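# Four arms sort stickered items into matching-color bins

## Task

Put every item into the container whose color matches the color of the sticker on that item.

## Robot and tools

Robots: four identical i2rt Big YAM arms named arm1, arm2, arm3 and arm4. Each has six revolute joints, a two-finger gripper and a wrist camera that rides on top of the hand and looks toward the fingertips. Reach is about 1.0 m from the joint1 axis. Room cameras: cam_room_a1, cam_room_a2, cam_room_b1, cam_room_b2. Wrist cameras: arm1_cam_wrist through arm4_cam_wrist.

Frames: one shared scene frame in metres, origin on the floor, +z up. Each base (foot) faces along its own +x. Calibrated bases: arm1 at (-0.644, +1.377, +0.914) quat_wxyz (+0.682, +0.007, +0.004, +0.731); arm2 at (-0.655, -0.555, +0.928) quat (+0.747, +0.002, +0.000, -0.665); arm3 at (+0.651, -1.332, +0.868) quat (+0.663, -0.004, -0.006, -0.748); arm4 at (+0.648, +0.477, +0.879) quat (+0.687, +0.001, +0.003, +0.727). The printed "hand" is the point between the finger pads, roughly 1 cm behind the tips. The fingers extend along the hand's +z axis and close along its y axis. hand_target is where the hand would be at the joint targets currently held; under load the hand may stop short, and the printed position grows less accurate at long reach.

move: one action for any subset of arms. Top-level keys are arm1..arm4 plus optional cameras. An arm you omit gets nothing new but may still be driving toward an earlier target. Each arm's part can contain:
- joints: absolute targets keyed by name. joint1_rad -2.879 to 2.879 (spin about the base, positive counter-clockwise seen from above, 0 points along the foot's +x); joint2_rad 0 to 3.141 (shoulder, 0 is upper arm pointing back and level, larger lifts it up then forward); joint3_rad 0 to 3.019 (elbow, 0 fully folded, larger opens); joint4_rad -1.692 to 1.57 (hand pitch, positive tips fingers up); joint5_rad -1.57 to 1.57 (sideways swing, positive to the arm's right); joint6_rad -2.094 to 2.094 (roll, positive clockwise viewed from behind); gripper_m 0 to 0.093, the fingertip gap in metres. Done tolerances are ±0.045, 0.14, 0.09, 0.055, 0.03, 0.035 rad and ±0.003 m.
- target: a single list of seven numbers [x, y, z, qw, qx, qy, qz], an absolute hand pose in the scene frame (metres, quaternion w first). The hand is driven in a straight line from its current hand_target toward it. When target is given, joints may only hold gripper_m.
- speed: top path speed in m/s, 0.002 to 0.5, default 0.25; only allowed together with target. Rotation is capped at twice that in rad/s.
All motions in one call start together; all hand paths in one call finish together, paced by the slowest. Paths take 0.5 to 10 s and are cut off at 10 s. Each control step limits the commanded pose to 100 mm and 20 degrees from the measured one, then damped IK moves the joints, preferring position over orientation. Expect centimetre errors, lag, drift, and overshoot of speed near full stretch. Paths do not avoid objects or other arms. Joint-space moves can swing wide because joints move at different rates. Unknown keys make a call invalid; out-of-range values get it refused, and a refusal or a stop cancels your remaining move/wait/finished_scene calls in that reply.

wait: seconds from 0 to 10, optional cameras; nothing new is commanded. Returns the same as an empty move, which reports every arm fully plus images.

zoom_image: camera name and region [x0, y0, x1, y1] in pixels from the top-left, at most 504 by 504, on a camera from the latest images.

read_manual: only gives licence texts. finished_scene: takes the current scene's number and ends it for good; the goal must hold without the robots. Call nothing after it in the same reply when closing the first scene.

Results: the "move" line lists each arm given a motion with "done" or its worst status (e.g. time_out). Arms not named appear under "as last shown" with status "not commanded". joint_status/hand_status words: off_target (stopped short, may still push); time_out (joints get a nearby target and keep pushing; on_its_own lists them; send the reported position to relax); not_followed, "joint command not followed" or "pose unreachable" (a self/arm collision check held the targets back; the arm may keep trying). on_its_own shows uncommanded behaviour, with "held at" giving targets. Joint velocities are in rad/s (gripper m/s); "within noise" means still. Torques are total drive output with offsets and noise; entries 3 and 4 wrap at ±28 N m. Camera frames may lag the state slightly; the "pictures" line gives image order.

Gripper: closed on nothing reads 0.000-0.003. On a rigid part at full force it reads up to 0.005 below the part width (some read up to 0.002 above). Slightly under first-contact reading the grip is light; about 0.005 below it the force is maxed (deeper for soft, small or round items). Soft items get crushed by small targets. To release, command well above the reading.

Avoid: arms pressing against each other, including one gripper closing on another's fingers (no state line reports contact); hard hits; knocking items off the work area or to the floor; dropping items from height or releasing them while moving; long hard pushing, held loads or stretched poses, which heat motors. MOTOR HOT appears at 85 °C; at 100 °C an OVER-TEMPERATURE FAULT drops the arm for 30-60 s or more, and its keys read limit_stop_at_motor_heat until resent. Loose objects may occasionally be nudged by outside disturbances. Faster, smooth, low-effort motion is better.

Each tool is called after "Request:" in YAML: its name, and indented under it one key for each argument.

## Session

Request:
move:

Scene clock: 0.00 s.
Joint torques (N m): no reading
Motor temperatures (°C): arm1=[21 23 27 23 21 21 21] | arm2=[23 24 26 22 22 20 23] | arm3=[24 23 23 23 24 23 23] | arm4=[22 22 23 22 24 21 24]
Heat: arm1: hottest joint3_rad 27 °C; arm2: hottest joint3_rad 26 °C; arm3: hottest joint1_rad 24 °C; arm4: hottest joint5_rad 24 °C.
Joint velocities: within noise
arm1.joint_positions: joint1_rad=-0.168 joint2_rad=+0.560 joint3_rad=+1.361 joint4_rad=-1.410 joint5_rad=+0.240 joint6_rad=+0.692 gripper_m=+0.09396
arm1.joint_status: not commanded
arm1.hand: x=-0.5739 y=+1.5732 z=+1.4376 quat_wxyz=(-0.303, +0.280, -0.837, -0.359) (m; scene frame)
arm1.hand_target: x=-0.5739 y=+1.5706 z=+1.4504 quat_wxyz=(-0.308, +0.276, -0.832, -0.370) (m; scene frame)
arm1.hand_status: not commanded
arm2.joint_positions: joint1_rad=+0.198 joint2_rad=+0.483 joint3_rad=+1.641 joint4_rad=-1.210 joint5_rad=-0.086 joint6_rad=-0.484 gripper_m=+0.09396
arm2.joint_status: not commanded
arm2.hand: x=-0.6060 y=-0.6654 z=+1.6315 quat_wxyz=(-0.468, -0.246, -0.683, +0.505) (m; scene frame)
arm2.hand_target: x=-0.6080 y=-0.6596 z=+1.6377 quat_wxyz=(-0.472, -0.243, -0.677, +0.510) (m; scene frame)
arm2.hand_status: not commanded
arm3.joint_positions: joint1_rad=+0.130 joint2_rad=+0.645 joint3_rad=+1.695 joint4_rad=-1.138 joint5_rad=+0.075 joint6_rad=+0.392 gripper_m=+0.09396
arm3.joint_status: not commanded
arm3.hand: x=+0.6384 y=-1.5186 z=+1.5920 quat_wxyz=(-0.552, -0.621, -0.389, +0.398) (m; scene frame)
arm3.hand_target: x=+0.6384 y=-1.5137 z=+1.6002 quat_wxyz=(-0.558, -0.615, -0.384, +0.402) (m; scene frame)
arm3.hand_status: not commanded
arm4.joint_positions: joint1_rad=+0.147 joint2_rad=+0.437 joint3_rad=+1.709 joint4_rad=-1.566 joint5_rad=+0.245 joint6_rad=+0.670 gripper_m=+0.09396
arm4.joint_status: not commanded
arm4.hand: x=+0.6821 y=+0.5397 z=+1.5256 quat_wxyz=(-0.292, +0.355, -0.719, -0.522) (m; scene frame)
arm4.hand_target: x=+0.6830 y=+0.5357 z=+1.5308 quat_wxyz=(-0.294, +0.352, -0.714, -0.529) (m; scene frame)
arm4.hand_status: not commanded
pictures: arm1_cam_wrist, arm2_cam_wrist, arm3_cam_wrist, arm4_cam_wrist, cam_room_a1, cam_room_a2, cam_room_b1, cam_room_b2
Images, in order (width x height): arm1_cam_wrist 672x504, arm2_cam_wrist 672x504, arm3_cam_wrist 672x504, arm4_cam_wrist 672x504, cam_room_a1 672x504, cam_room_a2 672x504, cam_room_b1 672x504, cam_room_b2 672x504.

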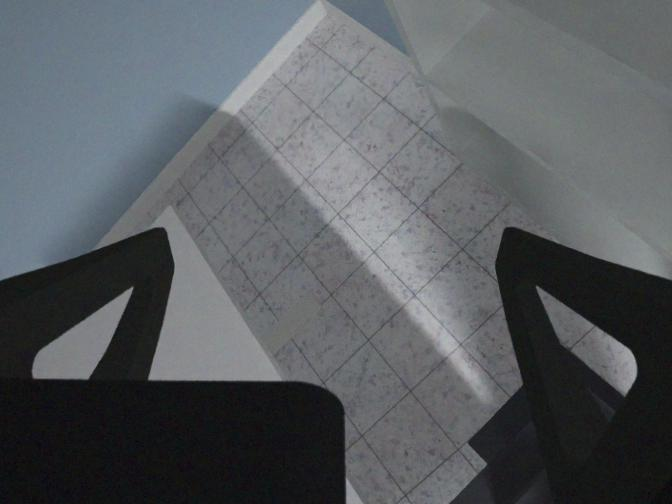

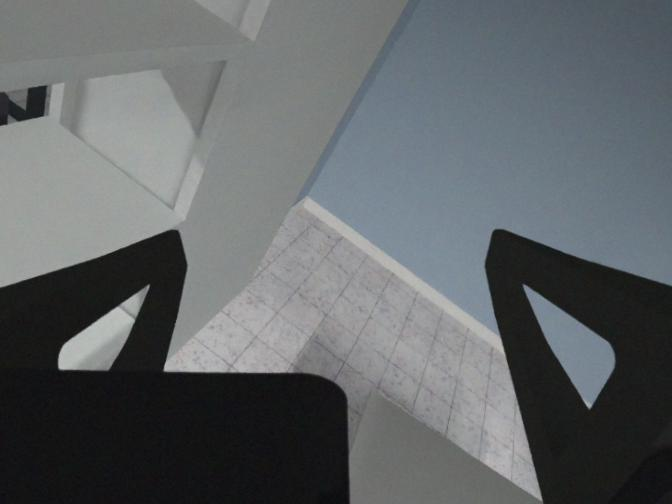

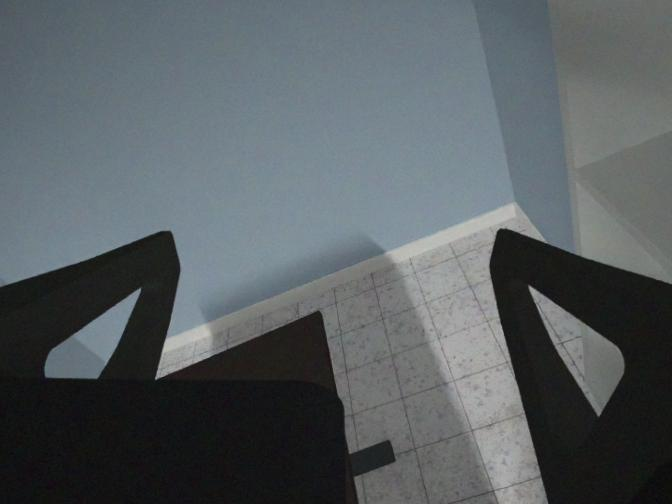

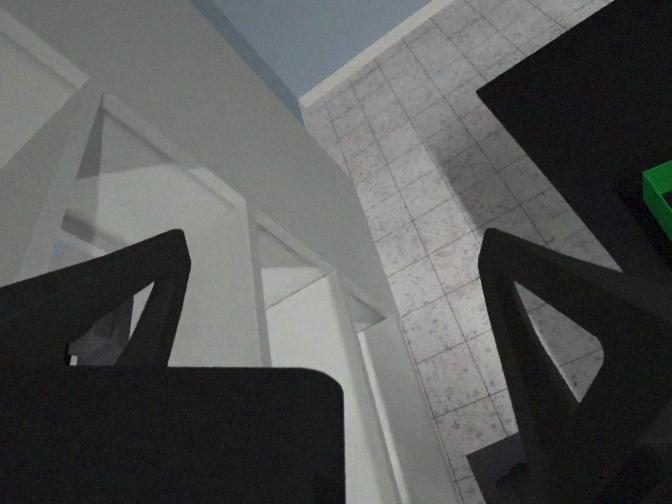

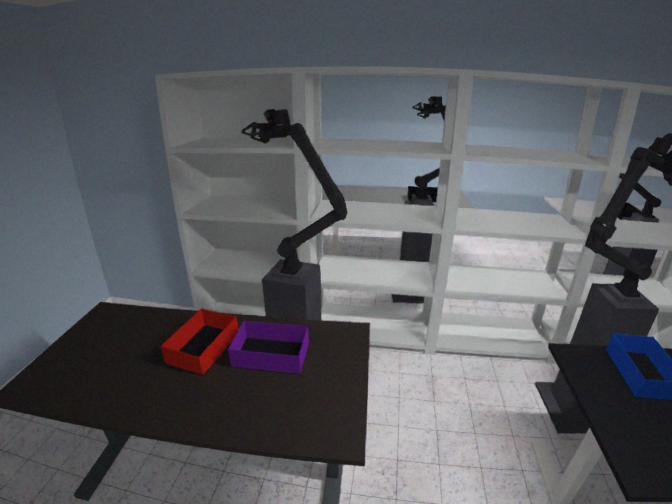

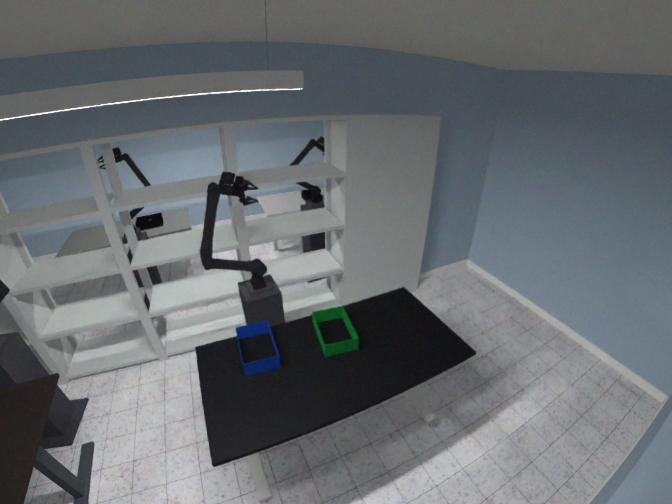

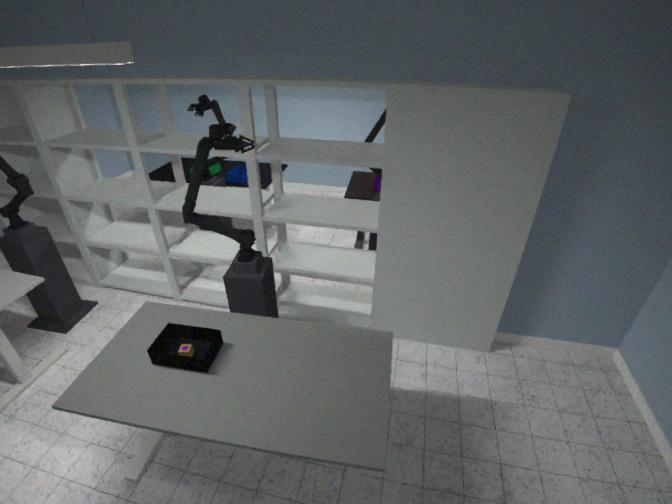

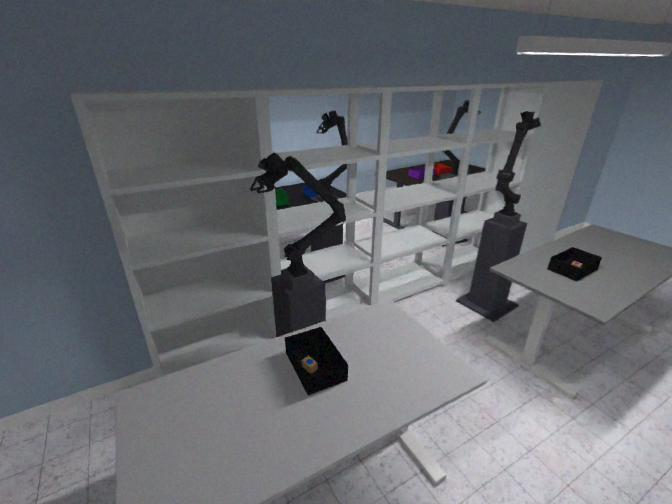

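Request:
move:
  arm1: {"joints":{"joint1_rad":1.45,"joint2_rad":1.16,"joint3_rad":1.66,"joint4_rad":-1.66,"joint5_rad":0,"joint6_rad":0}}
  arm2: {"joints":{"joint1_rad":-1.65,"joint2_rad":1.16,"joint3_rad":1.66,"joint4_rad":-1.66,"joint5_rad":0,"joint6_rad":0}}
  arm3: {"joints":{"joint1_rad":1.6,"joint2_rad":1.16,"joint3_rad":1.66,"joint4_rad":-1.66,"joint5_rad":0,"joint6_rad":0}}
  arm4: {"joints":{"joint1_rad":-1.65,"joint2_rad":1.16,"joint3_rad":1.66,"joint4_rad":-1.66,"joint5_rad":0,"joint6_rad":0}}
  cameras: ["arm1_cam_wrist","arm2_cam_wrist","arm3_cam_wrist","arm4_cam_wrist"]

Scene clock: 13.03 s.
Joint torques (N m): arm1=[-1.44 -4.13 12.07 0.68 0.07 -0.09] | arm2=[0.79 -9.17 11.12 0.95 -0.04 0.19] | arm3=[1.61 -7.06 10.02 0.55 0.13 -0.11] | arm4=[0.62 -7.94 9.99 0.47 0.05 -0.09]
Motor temperatures (°C): arm1=[21 23 29 23 21 21 21] | arm2=[23 24 27 22 22 20 23] | arm3=[24 23 24 23 24 23 23] | arm4=[22 22 23 22 24 21 24]
Heat: arm1: hottest joint3_rad 29 °C; arm2: hottest joint3_rad 27 °C; arm3: hottest joint1_rad 24 °C; arm4: hottest joint5_rad 24 °C.
move: arm1 done; arm2 done; arm3 done; arm4 done
Joint velocities: within noise
arm1.joint_positions: joint1_rad=+1.448 joint2_rad=+1.161 joint3_rad=+1.636 joint4_rad=-1.650 joint5_rad=-0.002 joint6_rad=+0.008 gripper_m=+0.09398
arm1.joint_status: all done
arm1.hand: x=-1.0046 y=+1.3963 z=+1.3708 quat_wxyz=(-0.005, +0.978, -0.030, -0.205) (m; scene frame)
arm1.hand_target: x=-1.0031 y=+1.3955 z=+1.3803 quat_wxyz=(-0.006, +0.977, -0.025, -0.211) (m; scene frame)
arm1.hand_status: not commanded
arm2.joint_positions: joint1_rad=-1.650 joint2_rad=+1.166 joint3_rad=+1.649 joint4_rad=-1.646 joint5_rad=+0.001 joint6_rad=-0.013 gripper_m=+0.09397
arm2.joint_status: all done
arm2.hand: x=-1.0274 y=-0.5701 z=+1.3824 quat_wxyz=(-0.001, -0.979, -0.025, +0.201) (m; scene frame)
arm2.hand_target: x=-1.0228 y=-0.5701 z=+1.3880 quat_wxyz=(-0.002, -0.979, -0.019, +0.203) (m; scene frame)
arm2.hand_status: not commanded
arm3.joint_positions: joint1_rad=+1.593 joint2_rad=+1.153 joint3_rad=+1.641 joint4_rad=-1.654 joint5_rad=-0.003 joint6_rad=+0.007 gripper_m=+0.09398
arm3.joint_status: all done
arm3.hand: x=+1.0140 y=-1.3612 z=+1.3238 quat_wxyz=(-0.202, -0.050, -0.978, +0.015) (m; scene frame)
arm3.hand_target: x=+1.0160 y=-1.3592 z=+1.3290 quat_wxyz=(-0.205, -0.043, -0.978, +0.016) (m; scene frame)
arm3.hand_status: not commanded
arm4.joint_positions: joint1_rad=-1.651 joint2_rad=+1.163 joint3_rad=+1.631 joint4_rad=-1.650 joint5_rad=+0.000 joint6_rad=+0.014 gripper_m=+0.09398
arm4.joint_status: all done
arm4.hand: x=+1.0188 y=+0.4694 z=+1.3254 quat_wxyz=(-0.191, -0.019, -0.981, +0.003) (m; scene frame)
arm4.hand_target: x=+1.0171 y=+0.4700 z=+1.3379 quat_wxyz=(-0.202, -0.011, -0.979, +0.004) (m; scene frame)
arm4.hand_status: not commanded
pictures: arm1_cam_wrist, arm2_cam_wrist, arm3_cam_wrist, arm4_cam_wrist
Images, in order (width x height): arm1_cam_wrist 672x504, arm2_cam_wrist 672x504, arm3_cam_wrist 672x504, arm4_cam_wrist 672x504.

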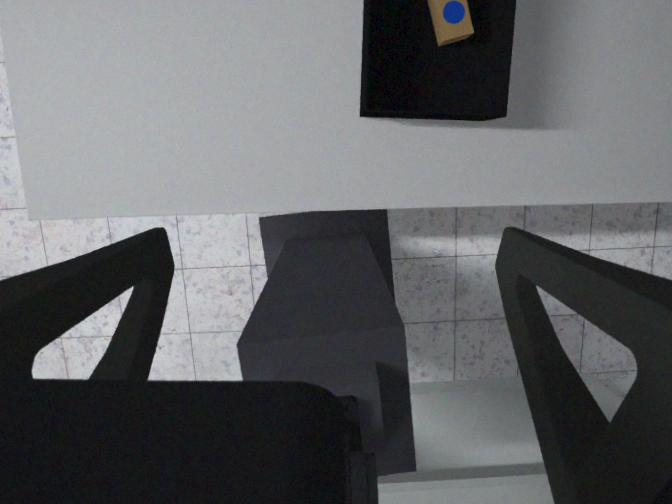

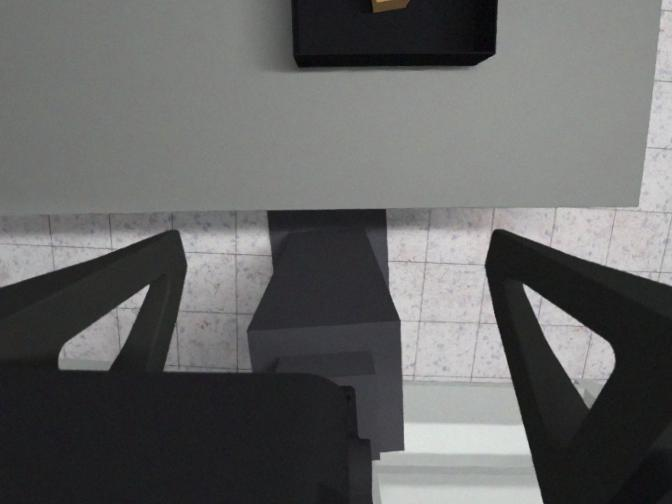

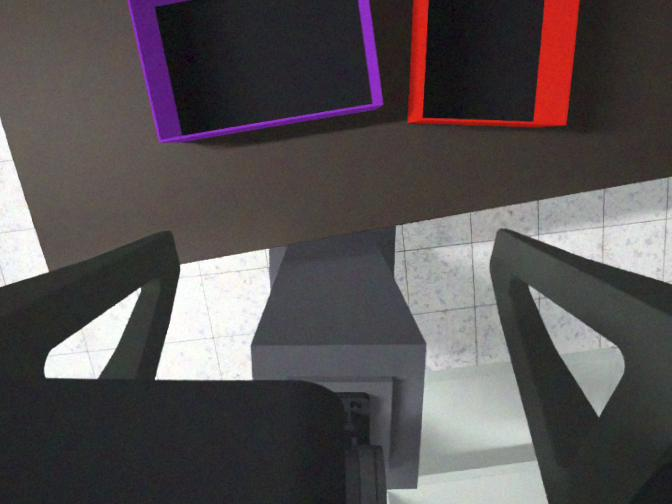

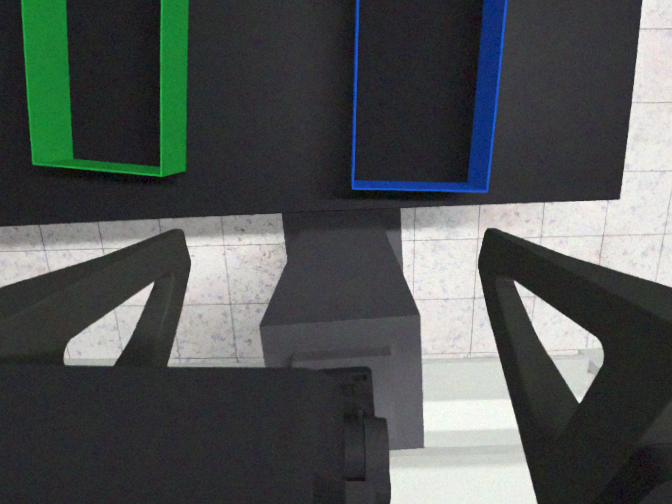

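Request:
move:
  arm1: {"joints":{"joint1_rad":1.154,"joint2_rad":1.986,"joint3_rad":1.579,"joint4_rad":-1.164,"joint5_rad":0,"joint6_rad":-0.545}}
  arm2: {"joints":{"joint1_rad":-1.77,"joint2_rad":2.076,"joint3_rad":1.689,"joint4_rad":-1.184,"joint5_rad":0,"joint6_rad":-0.25}}
  arm3: {"joints":{"joint1_rad":-1.987,"joint2_rad":0.7,"joint3_rad":1.25,"joint4_rad":-1.65,"joint5_rad":0,"joint6_rad":0}}
  arm4: {"joints":{"joint1_rad":0.906,"joint2_rad":0.7,"joint3_rad":1.25,"joint4_rad":-1.65,"joint5_rad":0,"joint6_rad":0}}
  cameras: ["arm1_cam_wrist","arm2_cam_wrist"]

Scene clock: 49.33 s.
Joint torques (N m): arm1=[-1.03 -18.49 11.41 0.73 -0.05 -0.05] | arm2=[1.14 -22.89 11.04 1.01 -0.05 -0.07] | arm3=[0.62 -1.26 8.13 0.9 -0.02 -0.09] | arm4=[1.08 -0.03 8.02 0.83 0.14 -0.07]
Motor temperatures (°C): arm1=[21 24 33 23 21 21 21] | arm2=[23 25 30 22 22 20 23] | arm3=[24 24 25 23 24 23 23] | arm4=[22 22 27 22 24 21 24]
Heat: arm1: hottest joint3_rad 33 °C; arm2: hottest joint3_rad 30 °C; arm3: hottest joint3_rad 25 °C; arm4: hottest joint3_rad 27 °C.
move: arm1 done; arm2 done; arm3 done; arm4 done
Joint velocities: within noise
arm1.joint_positions: joint1_rad=+1.144 joint2_rad=+2.008 joint3_rad=+1.556 joint4_rad=-1.174 joint5_rad=+0.000 joint6_rad=-0.537 gripper_m=+0.09399
arm1.joint_status: all done
arm1.hand: x=-1.1803 y=+1.5785 z=+0.9532 quat_wxyz=(+0.010, +0.996, +0.090, +0.017) (m; scene frame)
arm1.hand_target: x=-1.1948 y=+1.5781 z=+0.9736 quat_wxyz=(-0.002, +0.995, +0.098, -0.008) (m; scene frame)
arm1.hand_status: not commanded
arm2.joint_positions: joint1_rad=-1.775 joint2_rad=+2.078 joint3_rad=+1.672 joint4_rad=-1.195 joint5_rad=+0.000 joint6_rad=-0.235 gripper_m=+0.09398
arm2.joint_status: all done
arm2.hand: x=-1.2613 y=-0.5022 z=+0.9571 quat_wxyz=(-0.001, -0.997, -0.074, -0.016) (m; scene frame)
arm2.hand_target: x=-1.2712 y=-0.5042 z=+0.9639 quat_wxyz=(+0.001, -0.996, -0.084, -0.001) (m; scene frame)
arm2.hand_status: not commanded
arm3.joint_positions: joint1_rad=-1.976 joint2_rad=+0.707 joint3_rad=+1.252 joint4_rad=-1.651 joint5_rad=+0.001 joint6_rad=+0.005 gripper_m=+0.09402
arm3.joint_status: all done
arm3.hand: x=+0.4642 y=-1.2172 z=+1.2703 quat_wxyz=(+0.054, -0.940, +0.257, +0.220) (m; scene frame)
arm3.hand_target: x=+0.4668 y=-1.2161 z=+1.2708 quat_wxyz=(+0.056, -0.938, +0.260, +0.223) (m; scene frame)
arm3.hand_status: not commanded
arm4.joint_positions: joint1_rad=+0.903 joint2_rad=+0.699 joint3_rad=+1.247 joint4_rad=-1.649 joint5_rad=-0.002 joint6_rad=+0.012 gripper_m=+0.09402
arm4.joint_status: all done
arm4.hand: x=+0.4748 y=+0.6016 z=+1.2838 quat_wxyz=(-0.066, +0.925, -0.299, -0.224) (m; scene frame)
arm4.hand_target: x=+0.4743 y=+0.6014 z=+1.2846 quat_wxyz=(-0.067, +0.927, -0.292, -0.224) (m; scene frame)
arm4.hand_status: not commanded
pictures: arm1_cam_wrist, arm2_cam_wrist
Images, in order (width x height): arm1_cam_wrist 672x504, arm2_cam_wrist 672x504.

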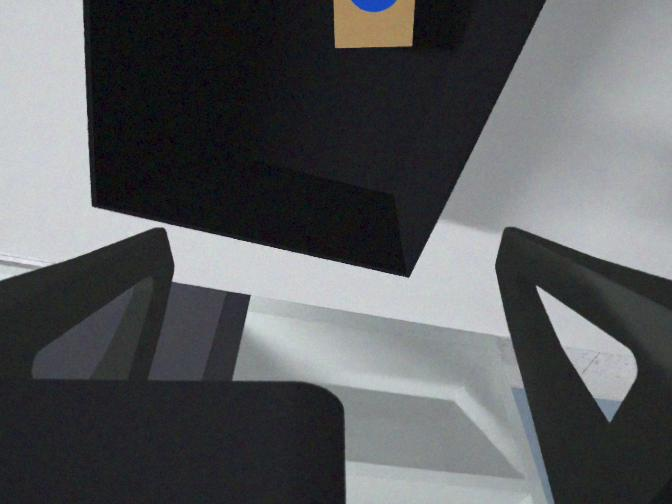

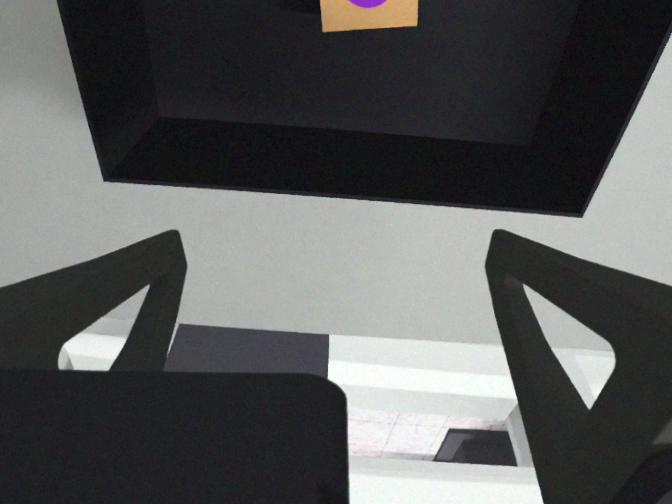

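Request:
move:
  arm1: {"target":[-1.228,1.592,0.86,0,0.996,0.0898,0]}
  arm2: {"target":[-1.314,-0.494,0.852,0,0.9945,0.1045,0]}
  cameras: ["arm1_cam_wrist","arm2_cam_wrist"]

Scene clock: 65.50 s.
Joint torques (N m): arm1=[-1.03 -19.72 12.53 0.69 0.05 0.09] | arm2=[0.21 -24.18 12.71 0.91 -0.18 -0.09] | arm3=[0.5 -1.38 8.14 0.96 -0.02 -0.09] | arm4=[0.73 -0.21 7.99 0.88 0.13 -0.07]
Motor temperatures (°C): arm1=[21 25 33 23 21 21 21] | arm2=[23 25 31 22 22 20 23] | arm3=[24 23 26 23 24 23 23] | arm4=[22 22 29 22 24 21 24]
Heat: arm1: hottest joint3_rad 33 °C; arm2: hottest joint3_rad 31 °C; arm3: hottest joint3_rad 26 °C; arm4: hottest joint3_rad 29 °C.
move: arm1 off_target; arm2 off_target
Joint velocities: within noise
arm1.joint_positions: joint1_rad=+1.144 joint2_rad=+2.233 joint3_rad=+1.592 joint4_rad=-1.024 joint5_rad=+0.001 joint6_rad=-0.537 gripper_m=+0.09399
arm1.joint_status: not commanded
arm1.hand: x=-1.1984 y=+1.5850 z=+0.8352 quat_wxyz=(+0.018, +0.995, +0.090, +0.035) (m; scene frame)
arm1.hand_target: x=-1.2265 y=+1.5915 z=+0.8611 quat_wxyz=(+0.000, +0.996, +0.090, +0.000) (m; scene frame)
arm1.hand_status: off_target (0.039 m and 4.5 deg from the pose sent, 0.106 m and 2.3 deg at the start)
arm2.joint_positions: joint1_rad=-1.775 joint2_rad=+2.312 joint3_rad=+1.751 joint4_rad=-1.059 joint5_rad=+0.000 joint6_rad=-0.287 gripper_m=+0.09398
arm2.joint_status: not commanded
arm2.hand: x=-1.2914 y=-0.4992 z=+0.8404 quat_wxyz=(-0.003, -0.995, -0.100, -0.025) (m; scene frame)
arm2.hand_target: x=-1.3130 y=-0.4940 z=+0.8527 quat_wxyz=(+0.000, -0.995, -0.105, +0.000) (m; scene frame)
arm2.hand_status: off_target (0.026 m and 2.9 deg from the pose sent, 0.118 m and 3.9 deg at the start)
arm3, arm4: as last shown
pictures: arm1_cam_wrist, arm2_cam_wrist
Images, in order (width x height): arm1_cam_wrist 672x504, arm2_cam_wrist 672x504.

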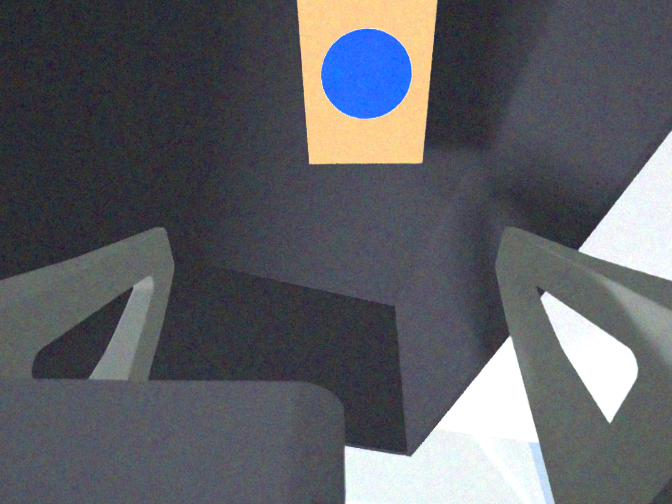

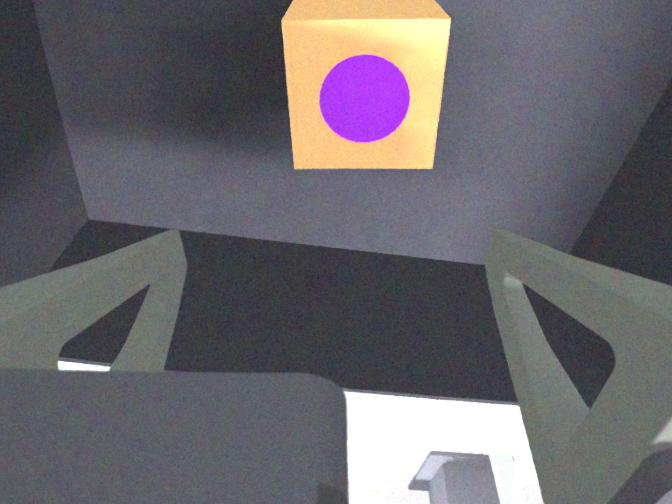

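Request:
move:
  arm1: {"target":[-1.243,1.589,0.768,0,0.996,0.0898,0],"speed":0.2}
  arm2: {"target":[-1.330,-0.489,0.762,0,0.9945,0.1045,0],"speed":0.2}
  cameras: ["arm1_cam_wrist","arm2_cam_wrist"]

Scene clock: 79.60 s.
Joint torques (N m): arm1=[-1.96 -20.01 11.73 0.84 0.03 0.07] | arm2=[-0.09 -24.64 12.11 0.95 -0.18 -0.08] | arm3=[0.5 -1.2 8.14 0.94 -0.01 -0.1] | arm4=[0.91 0.09 7.99 0.7 0.11 -0.04]
Motor temperatures (°C): arm1=[21 26 34 23 21 21 21] | arm2=[23 27 33 22 22 20 23] | arm3=[24 23 27 23 24 23 23] | arm4=[22 22 30 22 24 21 24]
Heat: arm1: hottest joint3_rad 34 °C; arm2: hottest joint3_rad 33 °C; arm3: hottest joint3_rad 27 °C; arm4: hottest joint3_rad 30 °C.
move: arm1 off_target; arm2 off_target
Joint velocities: within noise
arm1.joint_positions: joint1_rad=+1.162 joint2_rad=+2.394 joint3_rad=+1.640 joint4_rad=-0.895 joint5_rad=+0.001 joint6_rad=-0.527 gripper_m=+0.09398
arm1.joint_status: not commanded
arm1.hand: x=-1.2162 y=+1.5803 z=+0.7529 quat_wxyz=(+0.014, +0.995, +0.093, +0.028) (m; scene frame)
arm1.hand_target: x=-1.2419 y=+1.5887 z=+0.7690 quat_wxyz=(+0.000, +0.996, +0.090, +0.000) (m; scene frame)
arm1.hand_status: off_target (0.032 m and 3.6 deg from the pose sent, 0.081 m and 4.5 deg at the start)
arm2.joint_positions: joint1_rad=-1.775 joint2_rad=+2.483 joint3_rad=+1.835 joint4_rad=-0.962 joint5_rad=+0.000 joint6_rad=-0.291 gripper_m=+0.09398
arm2.joint_status: not commanded
arm2.hand: x=-1.3100 y=-0.4970 z=+0.7575 quat_wxyz=(-0.002, -0.995, -0.102, -0.020) (m; scene frame)
arm2.hand_target: x=-1.3292 y=-0.4891 z=+0.7628 quat_wxyz=(+0.000, -0.995, -0.104, +0.000) (m; scene frame)
arm2.hand_status: off_target (0.022 m and 2.4 deg from the pose sent, 0.088 m and 3.0 deg at the start)
arm3, arm4: as last shown
pictures: arm1_cam_wrist, arm2_cam_wrist
Images, in order (width x height): arm1_cam_wrist 672x504, arm2_cam_wrist 672x504.

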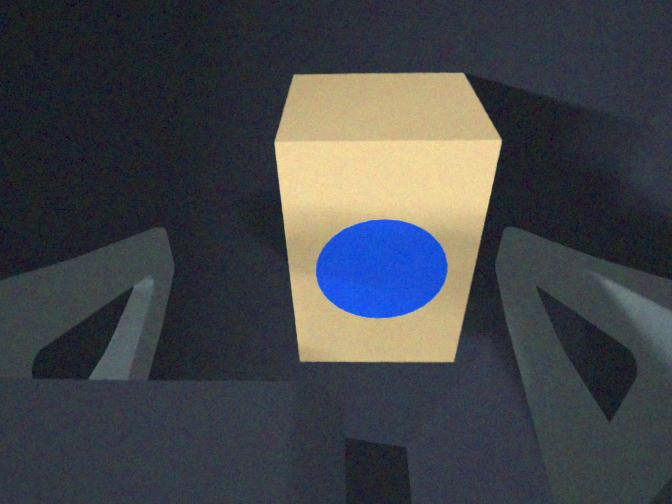

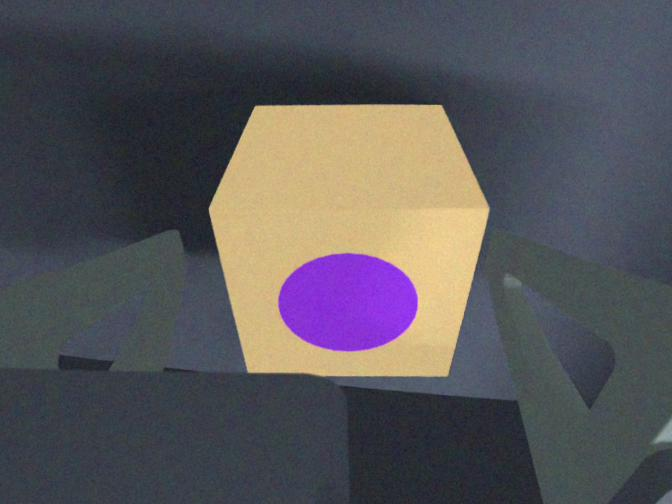

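Request:
move:
  arm1: {"joints":{"gripper_m":0.033}}
  arm2: {"joints":{"gripper_m":0.04}}
  cameras: ["arm1_cam_wrist","arm2_cam_wrist"]

Scene clock: 84.70 s.
Joint torques (N m): arm1=[-1.67 -19.14 11.66 0.69 -0.02 0.09] | arm2=[0.03 -24.64 12 0.94 -0.14 -0.07] | arm3=[0.56 -1.2 8.12 0.94 -0.03 -0.09] | arm4=[1.32 0.21 8.03 0.8 0.13 -0.08]
Motor temperatures (°C): arm1=[21 26 34 23 21 21 21] | arm2=[23 26 33 22 22 20 23] | arm3=[24 23 27 23 24 23 23] | arm4=[22 22 30 22 24 21 24]
Heat: arm1: hottest joint3_rad 34 °C; arm2: hottest joint3_rad 33 °C; arm3: hottest joint3_rad 27 °C; arm4: hottest joint3_rad 30 °C.
move: arm1 off_target; arm2 off_target
Joint velocities: within noise
arm1.joint_positions: joint1_rad=+1.162 joint2_rad=+2.394 joint3_rad=+1.640 joint4_rad=-0.895 joint5_rad=+0.002 joint6_rad=-0.527 gripper_m=+0.04387
arm1.joint_status: gripper_m off_target (ended at +0.04389, target +0.03300)
arm1.hand: x=-1.2162 y=+1.5805 z=+0.7529 quat_wxyz=(+0.013, +0.995, +0.093, +0.028) (m; scene frame)
arm1.hand_target: x=-1.2419 y=+1.5887 z=+0.7690 quat_wxyz=(+0.000, +0.996, +0.090, +0.000) (m; scene frame)
arm1.hand_status: not commanded
arm2.joint_positions: joint1_rad=-1.775 joint2_rad=+2.483 joint3_rad=+1.836 joint4_rad=-0.962 joint5_rad=-0.001 joint6_rad=-0.293 gripper_m=+0.05312
arm2.joint_status: gripper_m off_target (ended at +0.05314, target +0.04000)
arm2.hand: x=-1.3105 y=-0.4968 z=+0.7579 quat_wxyz=(-0.002, -0.995, -0.102, -0.020) (m; scene frame)
arm2.hand_target: x=-1.3291 y=-0.4890 z=+0.7627 quat_wxyz=(+0.000, -0.995, -0.104, +0.000) (m; scene frame)
arm2.hand_status: not commanded
arm3, arm4: as last shown
pictures: arm1_cam_wrist, arm2_cam_wrist
Images, in order (width x height): arm1_cam_wrist 672x504, arm2_cam_wrist 672x504.

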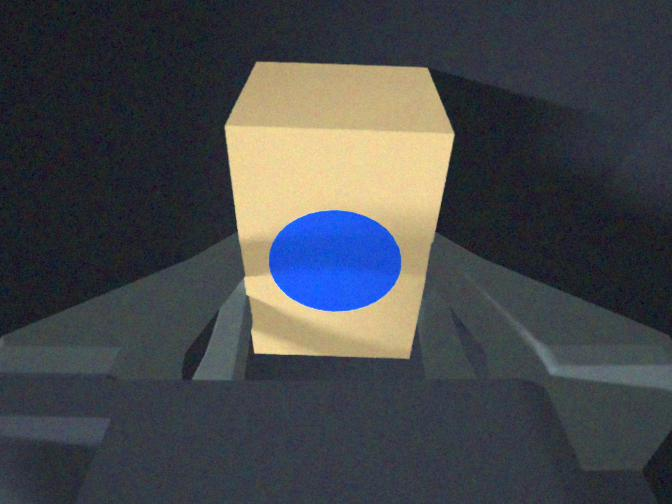

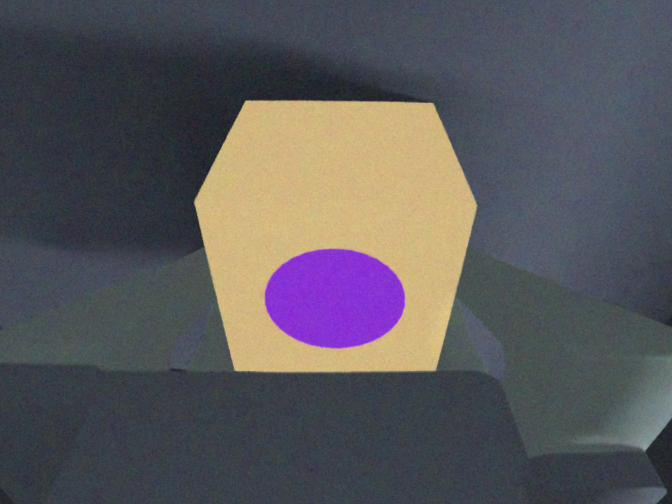

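Request:
move:
  arm1: {"target":[-1.17,1.575,1.0,0,0.996,0.0898,0],"speed":0.35}
  arm2: {"target":[-1.24,-0.50,1.0,0,0.9945,0.1045,0],"speed":0.35}
  cameras: []

Request:
move:
  arm1: {"joints":{"joint1_rad":-2.248,"joint2_rad":0.7,"joint3_rad":1.25,"joint4_rad":-1.66,"joint5_rad":0,"joint6_rad":0}}
  arm2: {"joints":{"joint1_rad":0.918,"joint2_rad":0.7,"joint3_rad":1.25,"joint4_rad":-1.66,"joint5_rad":0,"joint6_rad":0}}
  cameras: []

Request:
move:
  arm1: {"target":[-0.066,0.974,1.075,0.1656,0.2945,0.9397,-0.0519],"speed":0.35}
  arm2: {"target":[-0.034,-0.924,1.07,0.1674,0.2611,0.9496,-0.046],"speed":0.35}
  cameras: ["arm1_cam_wrist","arm2_cam_wrist","arm3_cam_wrist"]

Scene clock: 96.70 s.
Joint torques (N m): arm1=[-2.14 -14.62 9.98 0.01 0 -0.05] | arm2=[0.15 -19.37 9.25 0.32 -0.19 -0.05] | arm3=[0.56 -1.26 8.12 0.95 -0.01 -0.1] | arm4=[1.26 -0.21 7.94 0.83 0.14 -0.09]
Motor temperatures (°C): arm1=[21 26 33 23 21 21 22] | arm2=[23 26 33 22 22 20 23] | arm3=[24 23 27 23 24 23 23] | arm4=[22 22 31 22 24 21 24]
Heat: arm1: hottest joint3_rad 33 °C; arm2: hottest joint3_rad 33 °C; arm3: hottest joint3_rad 27 °C; arm4: hottest joint3_rad 31 °C.
move: arm1 done; arm2 off_target
Joint velocities: within noise
arm1.joint_positions: joint1_rad=+1.155 joint2_rad=+1.902 joint3_rad=+1.533 joint4_rad=-1.201 joint5_rad=+0.002 joint6_rad=-0.529 gripper_m=+0.04386
arm1.joint_status: not commanded
arm1.hand: x=-1.1738 y=+1.5701 z=+1.0033 quat_wxyz=(-0.003, +0.996, +0.091, -0.007) (m; scene frame)
arm1.hand_target: x=-1.1700 y=+1.5749 z=+1.0001 quat_wxyz=(+0.000, +0.996, +0.090, +0.000) (m; scene frame)
arm1.hand_status: done (0.007 m and 0.9 deg from the pose sent, 0.251 m and 3.6 deg at the start)
arm2.joint_positions: joint1_rad=-1.775 joint2_rad=+1.942 joint3_rad=+1.614 joint4_rad=-1.200 joint5_rad=-0.001 joint6_rad=-0.293 gripper_m=+0.05312
arm2.joint_status: not commanded
arm2.hand: x=-1.2474 y=-0.5033 z=+1.0149 quat_wxyz=(+0.005, -0.995, -0.103, +0.020) (m; scene frame)
arm2.hand_target: x=-1.2399 y=-0.5001 z=+1.0004 quat_wxyz=(+0.000, -0.995, -0.104, +0.000) (m; scene frame)
arm2.hand_status: off_target (0.017 m and 2.3 deg from the pose sent, 0.252 m and 2.3 deg at the start)
arm3, arm4: as last shown
pictures: none
No camera images: "cameras" was empty.

Scene clock: 99.17 s.
Joint torques (N m): arm1=[-2.26 1.85 10.26 0.69 -0.02 0.08] | arm2=[1.14 -1.08 9.11 1.21 0.12 0.22] | arm3=[0.38 -1.2 8.12 0.92 -0.02 -0.1] | arm4=[0.97 0.15 7.97 0.85 0.13 -0.08]
Motor temperatures (°C): arm1=[21 26 33 23 21 21 22] | arm2=[23 26 33 22 22 20 23] | arm3=[24 23 27 23 24 23 23] | arm4=[22 22 31 22 24 21 24]
Heat: arm1: hottest joint3_rad 33 °C; arm2: hottest joint3_rad 33 °C; arm3: hottest joint3_rad 27 °C; arm4: hottest joint3_rad 31 °C.
move: arm1 done; arm2 done
Joint velocities: within noise
arm1.joint_positions: joint1_rad=-2.241 joint2_rad=+0.703 joint3_rad=+1.246 joint4_rad=-1.651 joint5_rad=+0.002 joint6_rad=-0.007 gripper_m=+0.04376
arm1.joint_status: all done
arm1.hand: x=-0.4609 y=+1.2541 z=+1.3134 quat_wxyz=(-0.211, -0.285, -0.932, +0.071) (m; scene frame)
arm1.hand_target: x=-0.4639 y=+1.2547 z=+1.3148 quat_wxyz=(-0.210, -0.291, -0.931, +0.070) (m; scene frame)
arm1.hand_status: not commanded
arm2.joint_positions: joint1_rad=+0.913 joint2_rad=+0.699 joint3_rad=+1.259 joint4_rad=-1.647 joint5_rad=-0.003 joint6_rad=-0.015 gripper_m=+0.05315
arm2.joint_status: all done
arm2.hand: x=-0.4718 y=-0.6669 z=+1.3376 quat_wxyz=(-0.231, -0.252, -0.938, +0.062) (m; scene frame)
arm2.hand_target: x=-0.4739 y=-0.6651 z=+1.3320 quat_wxyz=(-0.221, -0.258, -0.939, +0.059) (m; scene frame)
arm2.hand_status: not commanded
arm3, arm4: as last shown
pictures: none
No camera images: "cameras" was empty.

Scene clock: 101.70 s.
Joint torques (N m): arm1=[-2.55 -19.31 16.8 0.44 -0.05 0.08] | arm2=[1.44 -23.24 16.17 0.83 0.14 0.22] | arm3=[0.56 -1.32 8.13 0.92 -0.01 -0.09] | arm4=[1.49 -0.09 7.99 0.79 0.14 -0.09]
Motor temperatures (°C): arm1=[21 26 33 23 21 21 22] | arm2=[23 26 33 22 22 20 23] | arm3=[24 23 27 23 24 23 23] | arm4=[22 22 31 22 24 21 24]
Heat: arm1: hottest joint3_rad 33 °C; arm2: hottest joint3_rad 33 °C; arm3: hottest joint3_rad 27 °C; arm4: hottest joint3_rad 31 °C.
move: arm1 off_target; arm2 off_target
Joint velocities: within noise
arm1.joint_positions: joint1_rad=-2.242 joint2_rad=+1.986 joint3_rad=+1.779 joint4_rad=-1.067 joint5_rad=-0.006 joint6_rad=-0.007 gripper_m=+0.04376
arm1.joint_status: not commanded
arm1.hand: x=-0.0785 y=+0.9906 z=+1.0380 quat_wxyz=(-0.134, -0.289, -0.947, +0.042) (m; scene frame)
arm1.hand_target: x=-0.0678 y=+0.9753 z=+1.0752 quat_wxyz=(-0.166, -0.294, -0.940, +0.052) (m; scene frame)
arm1.hand_status: off_target (0.042 m and 3.9 deg from the pose sent, 0.540 m and 5.8 deg at the start)
arm2.joint_positions: joint1_rad=+0.913 joint2_rad=+2.049 joint3_rad=+1.836 joint4_rad=-1.052 joint5_rad=+0.000 joint6_rad=-0.013 gripper_m=+0.05315
arm2.joint_status: not commanded
arm2.hand: x=-0.0517 y=-0.9185 z=+1.0463 quat_wxyz=(-0.147, -0.258, -0.954, +0.040) (m; scene frame)
arm2.hand_target: x=-0.0352 y=-0.9231 z=+1.0705 quat_wxyz=(-0.168, -0.261, -0.949, +0.046) (m; scene frame)
arm2.hand_status: off_target (0.030 m and 2.5 deg from the pose sent, 0.574 m and 7.7 deg at the start)
arm3, arm4: as last shown
pictures: arm1_cam_wrist, arm2_cam_wrist, arm3_cam_wrist
Images, in order (width x height): arm1_cam_wrist 672x504, arm2_cam_wrist 672x504, arm3_cam_wrist 672x504.

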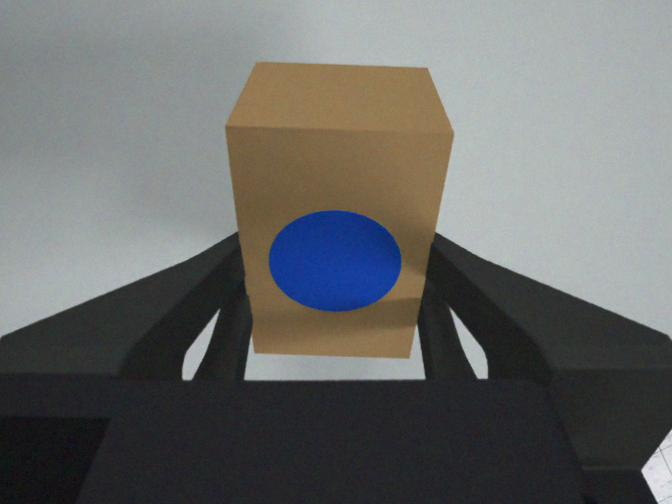

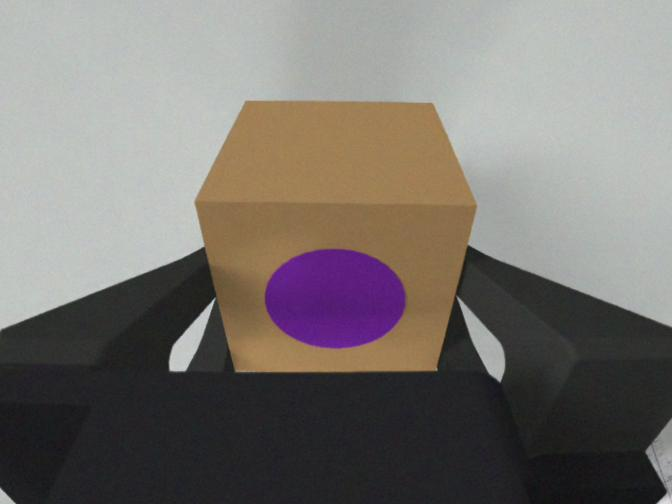

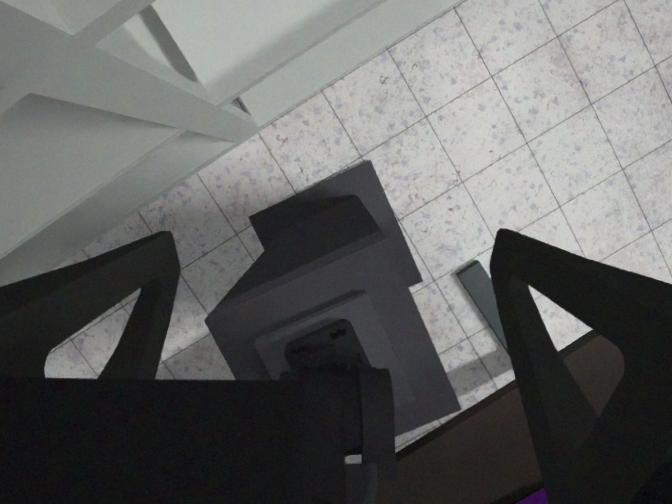

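Request:
move:
  arm1: {"target":[-0.068,0.975,1.054,0.1656,0.2945,0.9397,-0.0519],"speed":0.1}
  arm2: {"target":[-0.036,-0.923,1.046,0.1674,0.2611,0.9496,-0.046],"speed":0.1}
  cameras: []

Scene clock: 108.67 s.
Joint torques (N m): arm1=[-2.37 -18.61 12.94 1.5 -0.04 0.08] | arm2=[1.32 -22.36 12.42 2.17 0.15 0.22] | arm3=[0.56 -1.2 8.12 0.98 -0.03 -0.09] | arm4=[0.79 -0.21 8.03 0.64 0.15 -0.09]
Motor temperatures (°C): arm1=[21 26 34 23 21 21 22] | arm2=[23 27 35 22 22 20 24] | arm3=[24 23 27 23 24 23 23] | arm4=[22 22 31 22 24 21 24]
Heat: arm1: hottest joint3_rad 34 °C; arm2: hottest joint3_rad 35 °C; arm3: hottest joint3_rad 27 °C; arm4: hottest joint3_rad 31 °C.
move: arm1 off_target; arm2 off_target
Joint velocities: within noise
arm1.joint_positions: joint1_rad=-2.242 joint2_rad=+1.986 joint3_rad=+1.779 joint4_rad=-1.045 joint5_rad=-0.006 joint6_rad=-0.007 gripper_m=+0.04376
arm1.joint_status: not commanded
arm1.hand: x=-0.0742 y=+0.9876 z=+1.0395 quat_wxyz=(-0.144, -0.289, -0.945, +0.046) (m; scene frame)
arm1.hand_target: x=-0.0685 y=+0.9753 z=+1.0541 quat_wxyz=(-0.166, -0.294, -0.940, +0.052) (m; scene frame)
arm1.hand_status: off_target (0.020 m and 2.7 deg from the pose sent, 0.025 m and 3.9 deg at the start)
arm2.joint_positions: joint1_rad=+0.913 joint2_rad=+2.049 joint3_rad=+1.836 joint4_rad=-1.029 joint5_rad=+0.000 joint6_rad=-0.013 gripper_m=+0.05315
arm2.joint_status: not commanded
arm2.hand: x=-0.0469 y=-0.9214 z=+1.0481 quat_wxyz=(-0.158, -0.258, -0.952, +0.043) (m; scene frame)
arm2.hand_target: x=-0.0362 y=-0.9227 z=+1.0463 quat_wxyz=(-0.168, -0.261, -0.950, +0.046) (m; scene frame)
arm2.hand_status: off_target (0.011 m and 1.2 deg from the pose sent, 0.016 m and 2.6 deg at the start)
arm3, arm4: as last shown
pictures: none
No camera images: "cameras" was empty.

Request:
move:
  arm1: {"joints":{"gripper_m":0.09}}
  arm2: {"joints":{"gripper_m":0.093}}
  cameras: ["arm1_cam_wrist","arm2_cam_wrist"]

Request:
move:
  arm1: {"target":[-0.4675,1.2573,1.3129,0.201,0.292,0.933,-0.067],"speed":0.3}
  arm2: {"target":[-0.474,-0.665,1.332,0.221,0.258,0.939,-0.059],"speed":0.3}
  arm3: {"target":[0.011,-0.955,1.11,0.1121,-0.8738,0.2404,0.4075],"speed":0.3}
  arm4: {"target":[-0.0065,0.94,1.11,0.1281,-0.8636,0.2748,0.4027],"speed":0.3}
  cameras: ["arm3_cam_wrist","arm4_cam_wrist"]

Scene clock: 118.30 s.
Joint torques (N m): arm1=[-3.37 -18.08 12.9 1.59 -0.07 0.1] | arm2=[1.44 -22.3 12.37 2.1 0.13 0.2] | arm3=[0.38 -1.32 8.1 0.94 -0.03 -0.11] | arm4=[0.97 -0.09 8.05 0.73 0.14 -0.08]
Motor temperatures (°C): arm1=[21 26 34 23 21 21 22] | arm2=[23 27 35 22 22 20 24] | arm3=[24 23 28 23 24 23 23] | arm4=[22 22 31 22 24 21 24]
Heat: arm1: hottest joint3_rad 34 °C; arm2: hottest joint3_rad 35 °C; arm3: hottest joint3_rad 28 °C; arm4: hottest joint3_rad 31 °C.
move: arm1 done; arm2 done
Joint velocities: within noise
arm1.joint_positions: joint1_rad=-2.242 joint2_rad=+1.986 joint3_rad=+1.779 joint4_rad=-1.045 joint5_rad=-0.006 joint6_rad=-0.007 gripper_m=+0.08996
arm1.joint_status: all done
arm1.hand: x=-0.0741 y=+0.9877 z=+1.0395 quat_wxyz=(-0.144, -0.289, -0.945, +0.046) (m; scene frame)
arm1.hand_target: x=-0.0685 y=+0.9754 z=+1.0541 quat_wxyz=(-0.166, -0.294, -0.940, +0.052) (m; scene frame)
arm1.hand_status: not commanded
arm2.joint_positions: joint1_rad=+0.913 joint2_rad=+2.049 joint3_rad=+1.836 joint4_rad=-1.027 joint5_rad=+0.001 joint6_rad=-0.013 gripper_m=+0.09293
arm2.joint_status: all done
arm2.hand: x=-0.0466 y=-0.9217 z=+1.0482 quat_wxyz=(-0.159, -0.258, -0.952, +0.044) (m; scene frame)
arm2.hand_target: x=-0.0362 y=-0.9227 z=+1.0463 quat_wxyz=(-0.168, -0.261, -0.950, +0.046) (m; scene frame)
arm2.hand_status: not commanded
arm3.joint_positions: joint1_rad=-1.976 joint2_rad=+0.707 joint3_rad=+1.252 joint4_rad=-1.651 joint5_rad=+0.001 joint6_rad=+0.005 gripper_m=+0.09402
arm3.joint_status: not commanded
arm3.hand: x=+0.4642 y=-1.2172 z=+1.2703 quat_wxyz=(+0.054, -0.940, +0.257, +0.220) (m; scene frame)
arm3.hand_target: x=+0.4668 y=-1.2161 z=+1.2708 quat_wxyz=(+0.056, -0.938, +0.260, +0.223) (m; scene frame)
arm3.hand_status: not commanded
arm4.joint_positions: joint1_rad=+0.903 joint2_rad=+0.699 joint3_rad=+1.247 joint4_rad=-1.649 joint5_rad=-0.002 joint6_rad=+0.012 gripper_m=+0.09402
arm4.joint_status: not commanded
arm4.hand: x=+0.4748 y=+0.6016 z=+1.2838 quat_wxyz=(-0.066, +0.925, -0.299, -0.224) (m; scene frame)
arm4.hand_target: x=+0.4743 y=+0.6014 z=+1.2846 quat_wxyz=(-0.067, +0.927, -0.292, -0.224) (m; scene frame)
arm4.hand_status: not commanded
pictures: arm1_cam_wrist, arm2_cam_wrist
Images, in order (width x height): arm1_cam_wrist 672x504, arm2_cam_wrist 672x504.

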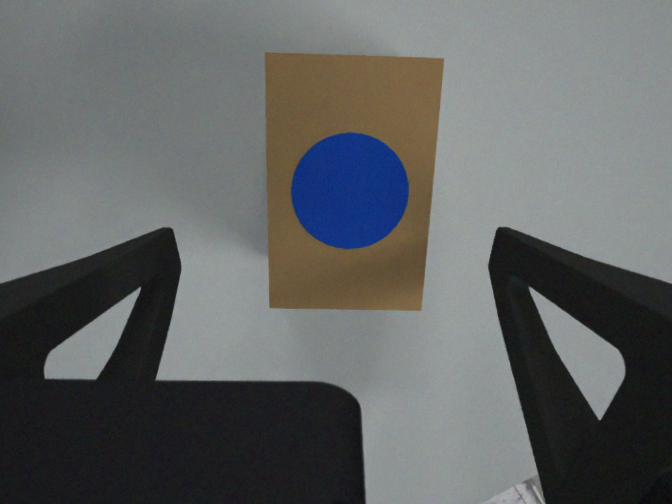

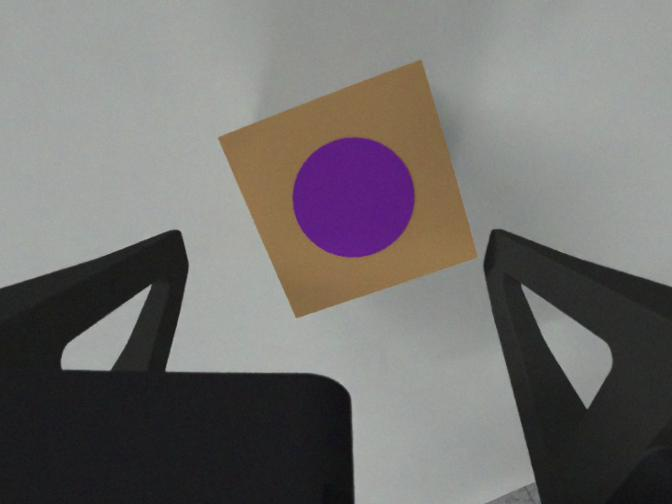

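Scene clock: 121.17 s.
Joint torques (N m): arm1=[-1.85 2.2 14.61 0.53 0.12 0.11] | arm2=[1.14 -0.38 14.22 1.03 -0.07 0.18] | arm3=[1.73 -21.07 14.01 2.02 0.12 -0.1] | arm4=[0.67 -22.36 12.9 1.37 0.21 -0.08]
Motor temperatures (°C): arm1=[21 26 34 23 21 21 22] | arm2=[23 27 35 22 22 20 24] | arm3=[24 23 28 23 24 23 23] | arm4=[22 22 31 22 24 21 24]
Heat: arm1: hottest joint3_rad 34 °C; arm2: hottest joint3_rad 35 °C; arm3: hottest joint3_rad 28 °C; arm4: hottest joint3_rad 31 °C.
move: arm1 off_target; arm2 off_target; arm3 off_target; arm4 off_target
Joint velocities: within noise
arm1.joint_positions: joint1_rad=-2.242 joint2_rad=+0.689 joint3_rad=+1.196 joint4_rad=-1.668 joint5_rad=+0.000 joint6_rad=-0.007 gripper_m=+0.08996
arm1.joint_status: not commanded
arm1.hand: x=-0.4687 y=+1.2596 z=+1.2929 quat_wxyz=(-0.187, -0.287, -0.938, +0.062) (m; scene frame)
arm1.hand_target: x=-0.4679 y=+1.2577 z=+1.3124 quat_wxyz=(-0.201, -0.292, -0.933, +0.067) (m; scene frame)
arm1.hand_status: off_target (0.020 m and 1.9 deg from the pose sent, 0.550 m and 7.1 deg at the start)
arm2.joint_positions: joint1_rad=+0.913 joint2_rad=+0.688 joint3_rad=+1.198 joint4_rad=-1.644 joint5_rad=+0.001 joint6_rad=-0.013 gripper_m=+0.09293
arm2.joint_status: not commanded
arm2.hand: x=-0.4755 y=-0.6654 z=+1.3132 quat_wxyz=(-0.208, -0.255, -0.942, +0.058) (m; scene frame)
arm2.hand_target: x=-0.4743 y=-0.6649 z=+1.3315 quat_wxyz=(-0.221, -0.258, -0.939, +0.059) (m; scene frame)
arm2.hand_status: off_target (0.019 m and 1.5 deg from the pose sent, 0.574 m and 7.5 deg at the start)
arm3.joint_positions: joint1_rad=-1.976 joint2_rad=+1.800 joint3_rad=+1.535 joint4_rad=-0.499 joint5_rad=+0.015 joint6_rad=+0.005 gripper_m=+0.09402
arm3.joint_status: not commanded
arm3.hand: x=+0.0279 y=-0.9638 z=+1.0744 quat_wxyz=(+0.102, -0.888, +0.246, +0.376) (m; scene frame)
arm3.hand_target: x=+0.0132 y=-0.9563 z=+1.1103 quat_wxyz=(+0.112, -0.874, +0.241, +0.408) (m; scene frame)
arm3.hand_status: off_target (0.040 m and 4.2 deg from the pose sent, 0.548 m and 23.8 deg at the start)
arm4.joint_positions: joint1_rad=+0.903 joint2_rad=+1.965 joint3_rad=+1.756 joint4_rad=-0.543 joint5_rad=+0.004 joint6_rad=+0.012 gripper_m=+0.09402
arm4.joint_status: not commanded
arm4.hand: x=+0.0069 y=+0.9294 z=+1.0856 quat_wxyz=(-0.117, +0.872, -0.283, -0.381) (m; scene frame)
arm4.hand_target: x=-0.0048 y=+0.9390 z=+1.1101 quat_wxyz=(-0.128, +0.864, -0.275, -0.403) (m; scene frame)
arm4.hand_status: off_target (0.030 m and 3.1 deg from the pose sent, 0.614 m and 23.0 deg at the start)
pictures: arm3_cam_wrist, arm4_cam_wrist
Images, in order (width x height): arm3_cam_wrist 672x504, arm4_cam_wrist 672x504.

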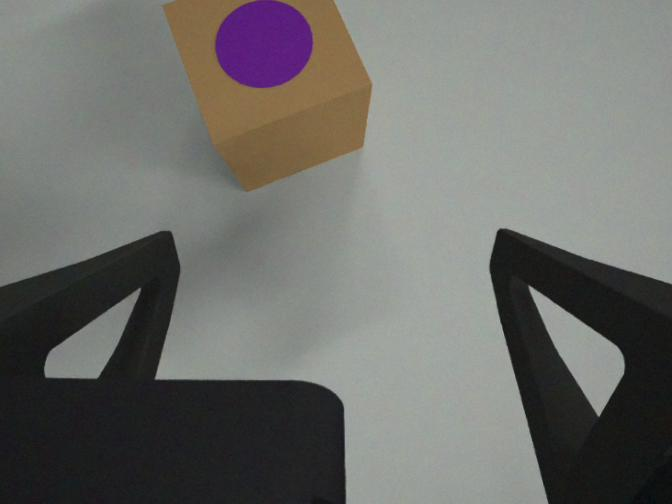

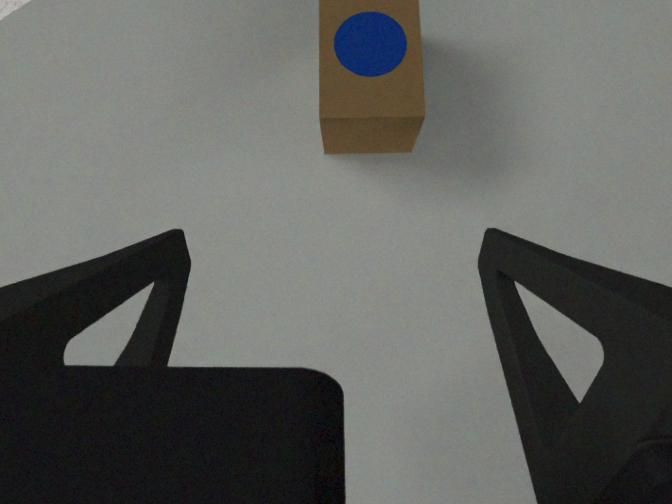

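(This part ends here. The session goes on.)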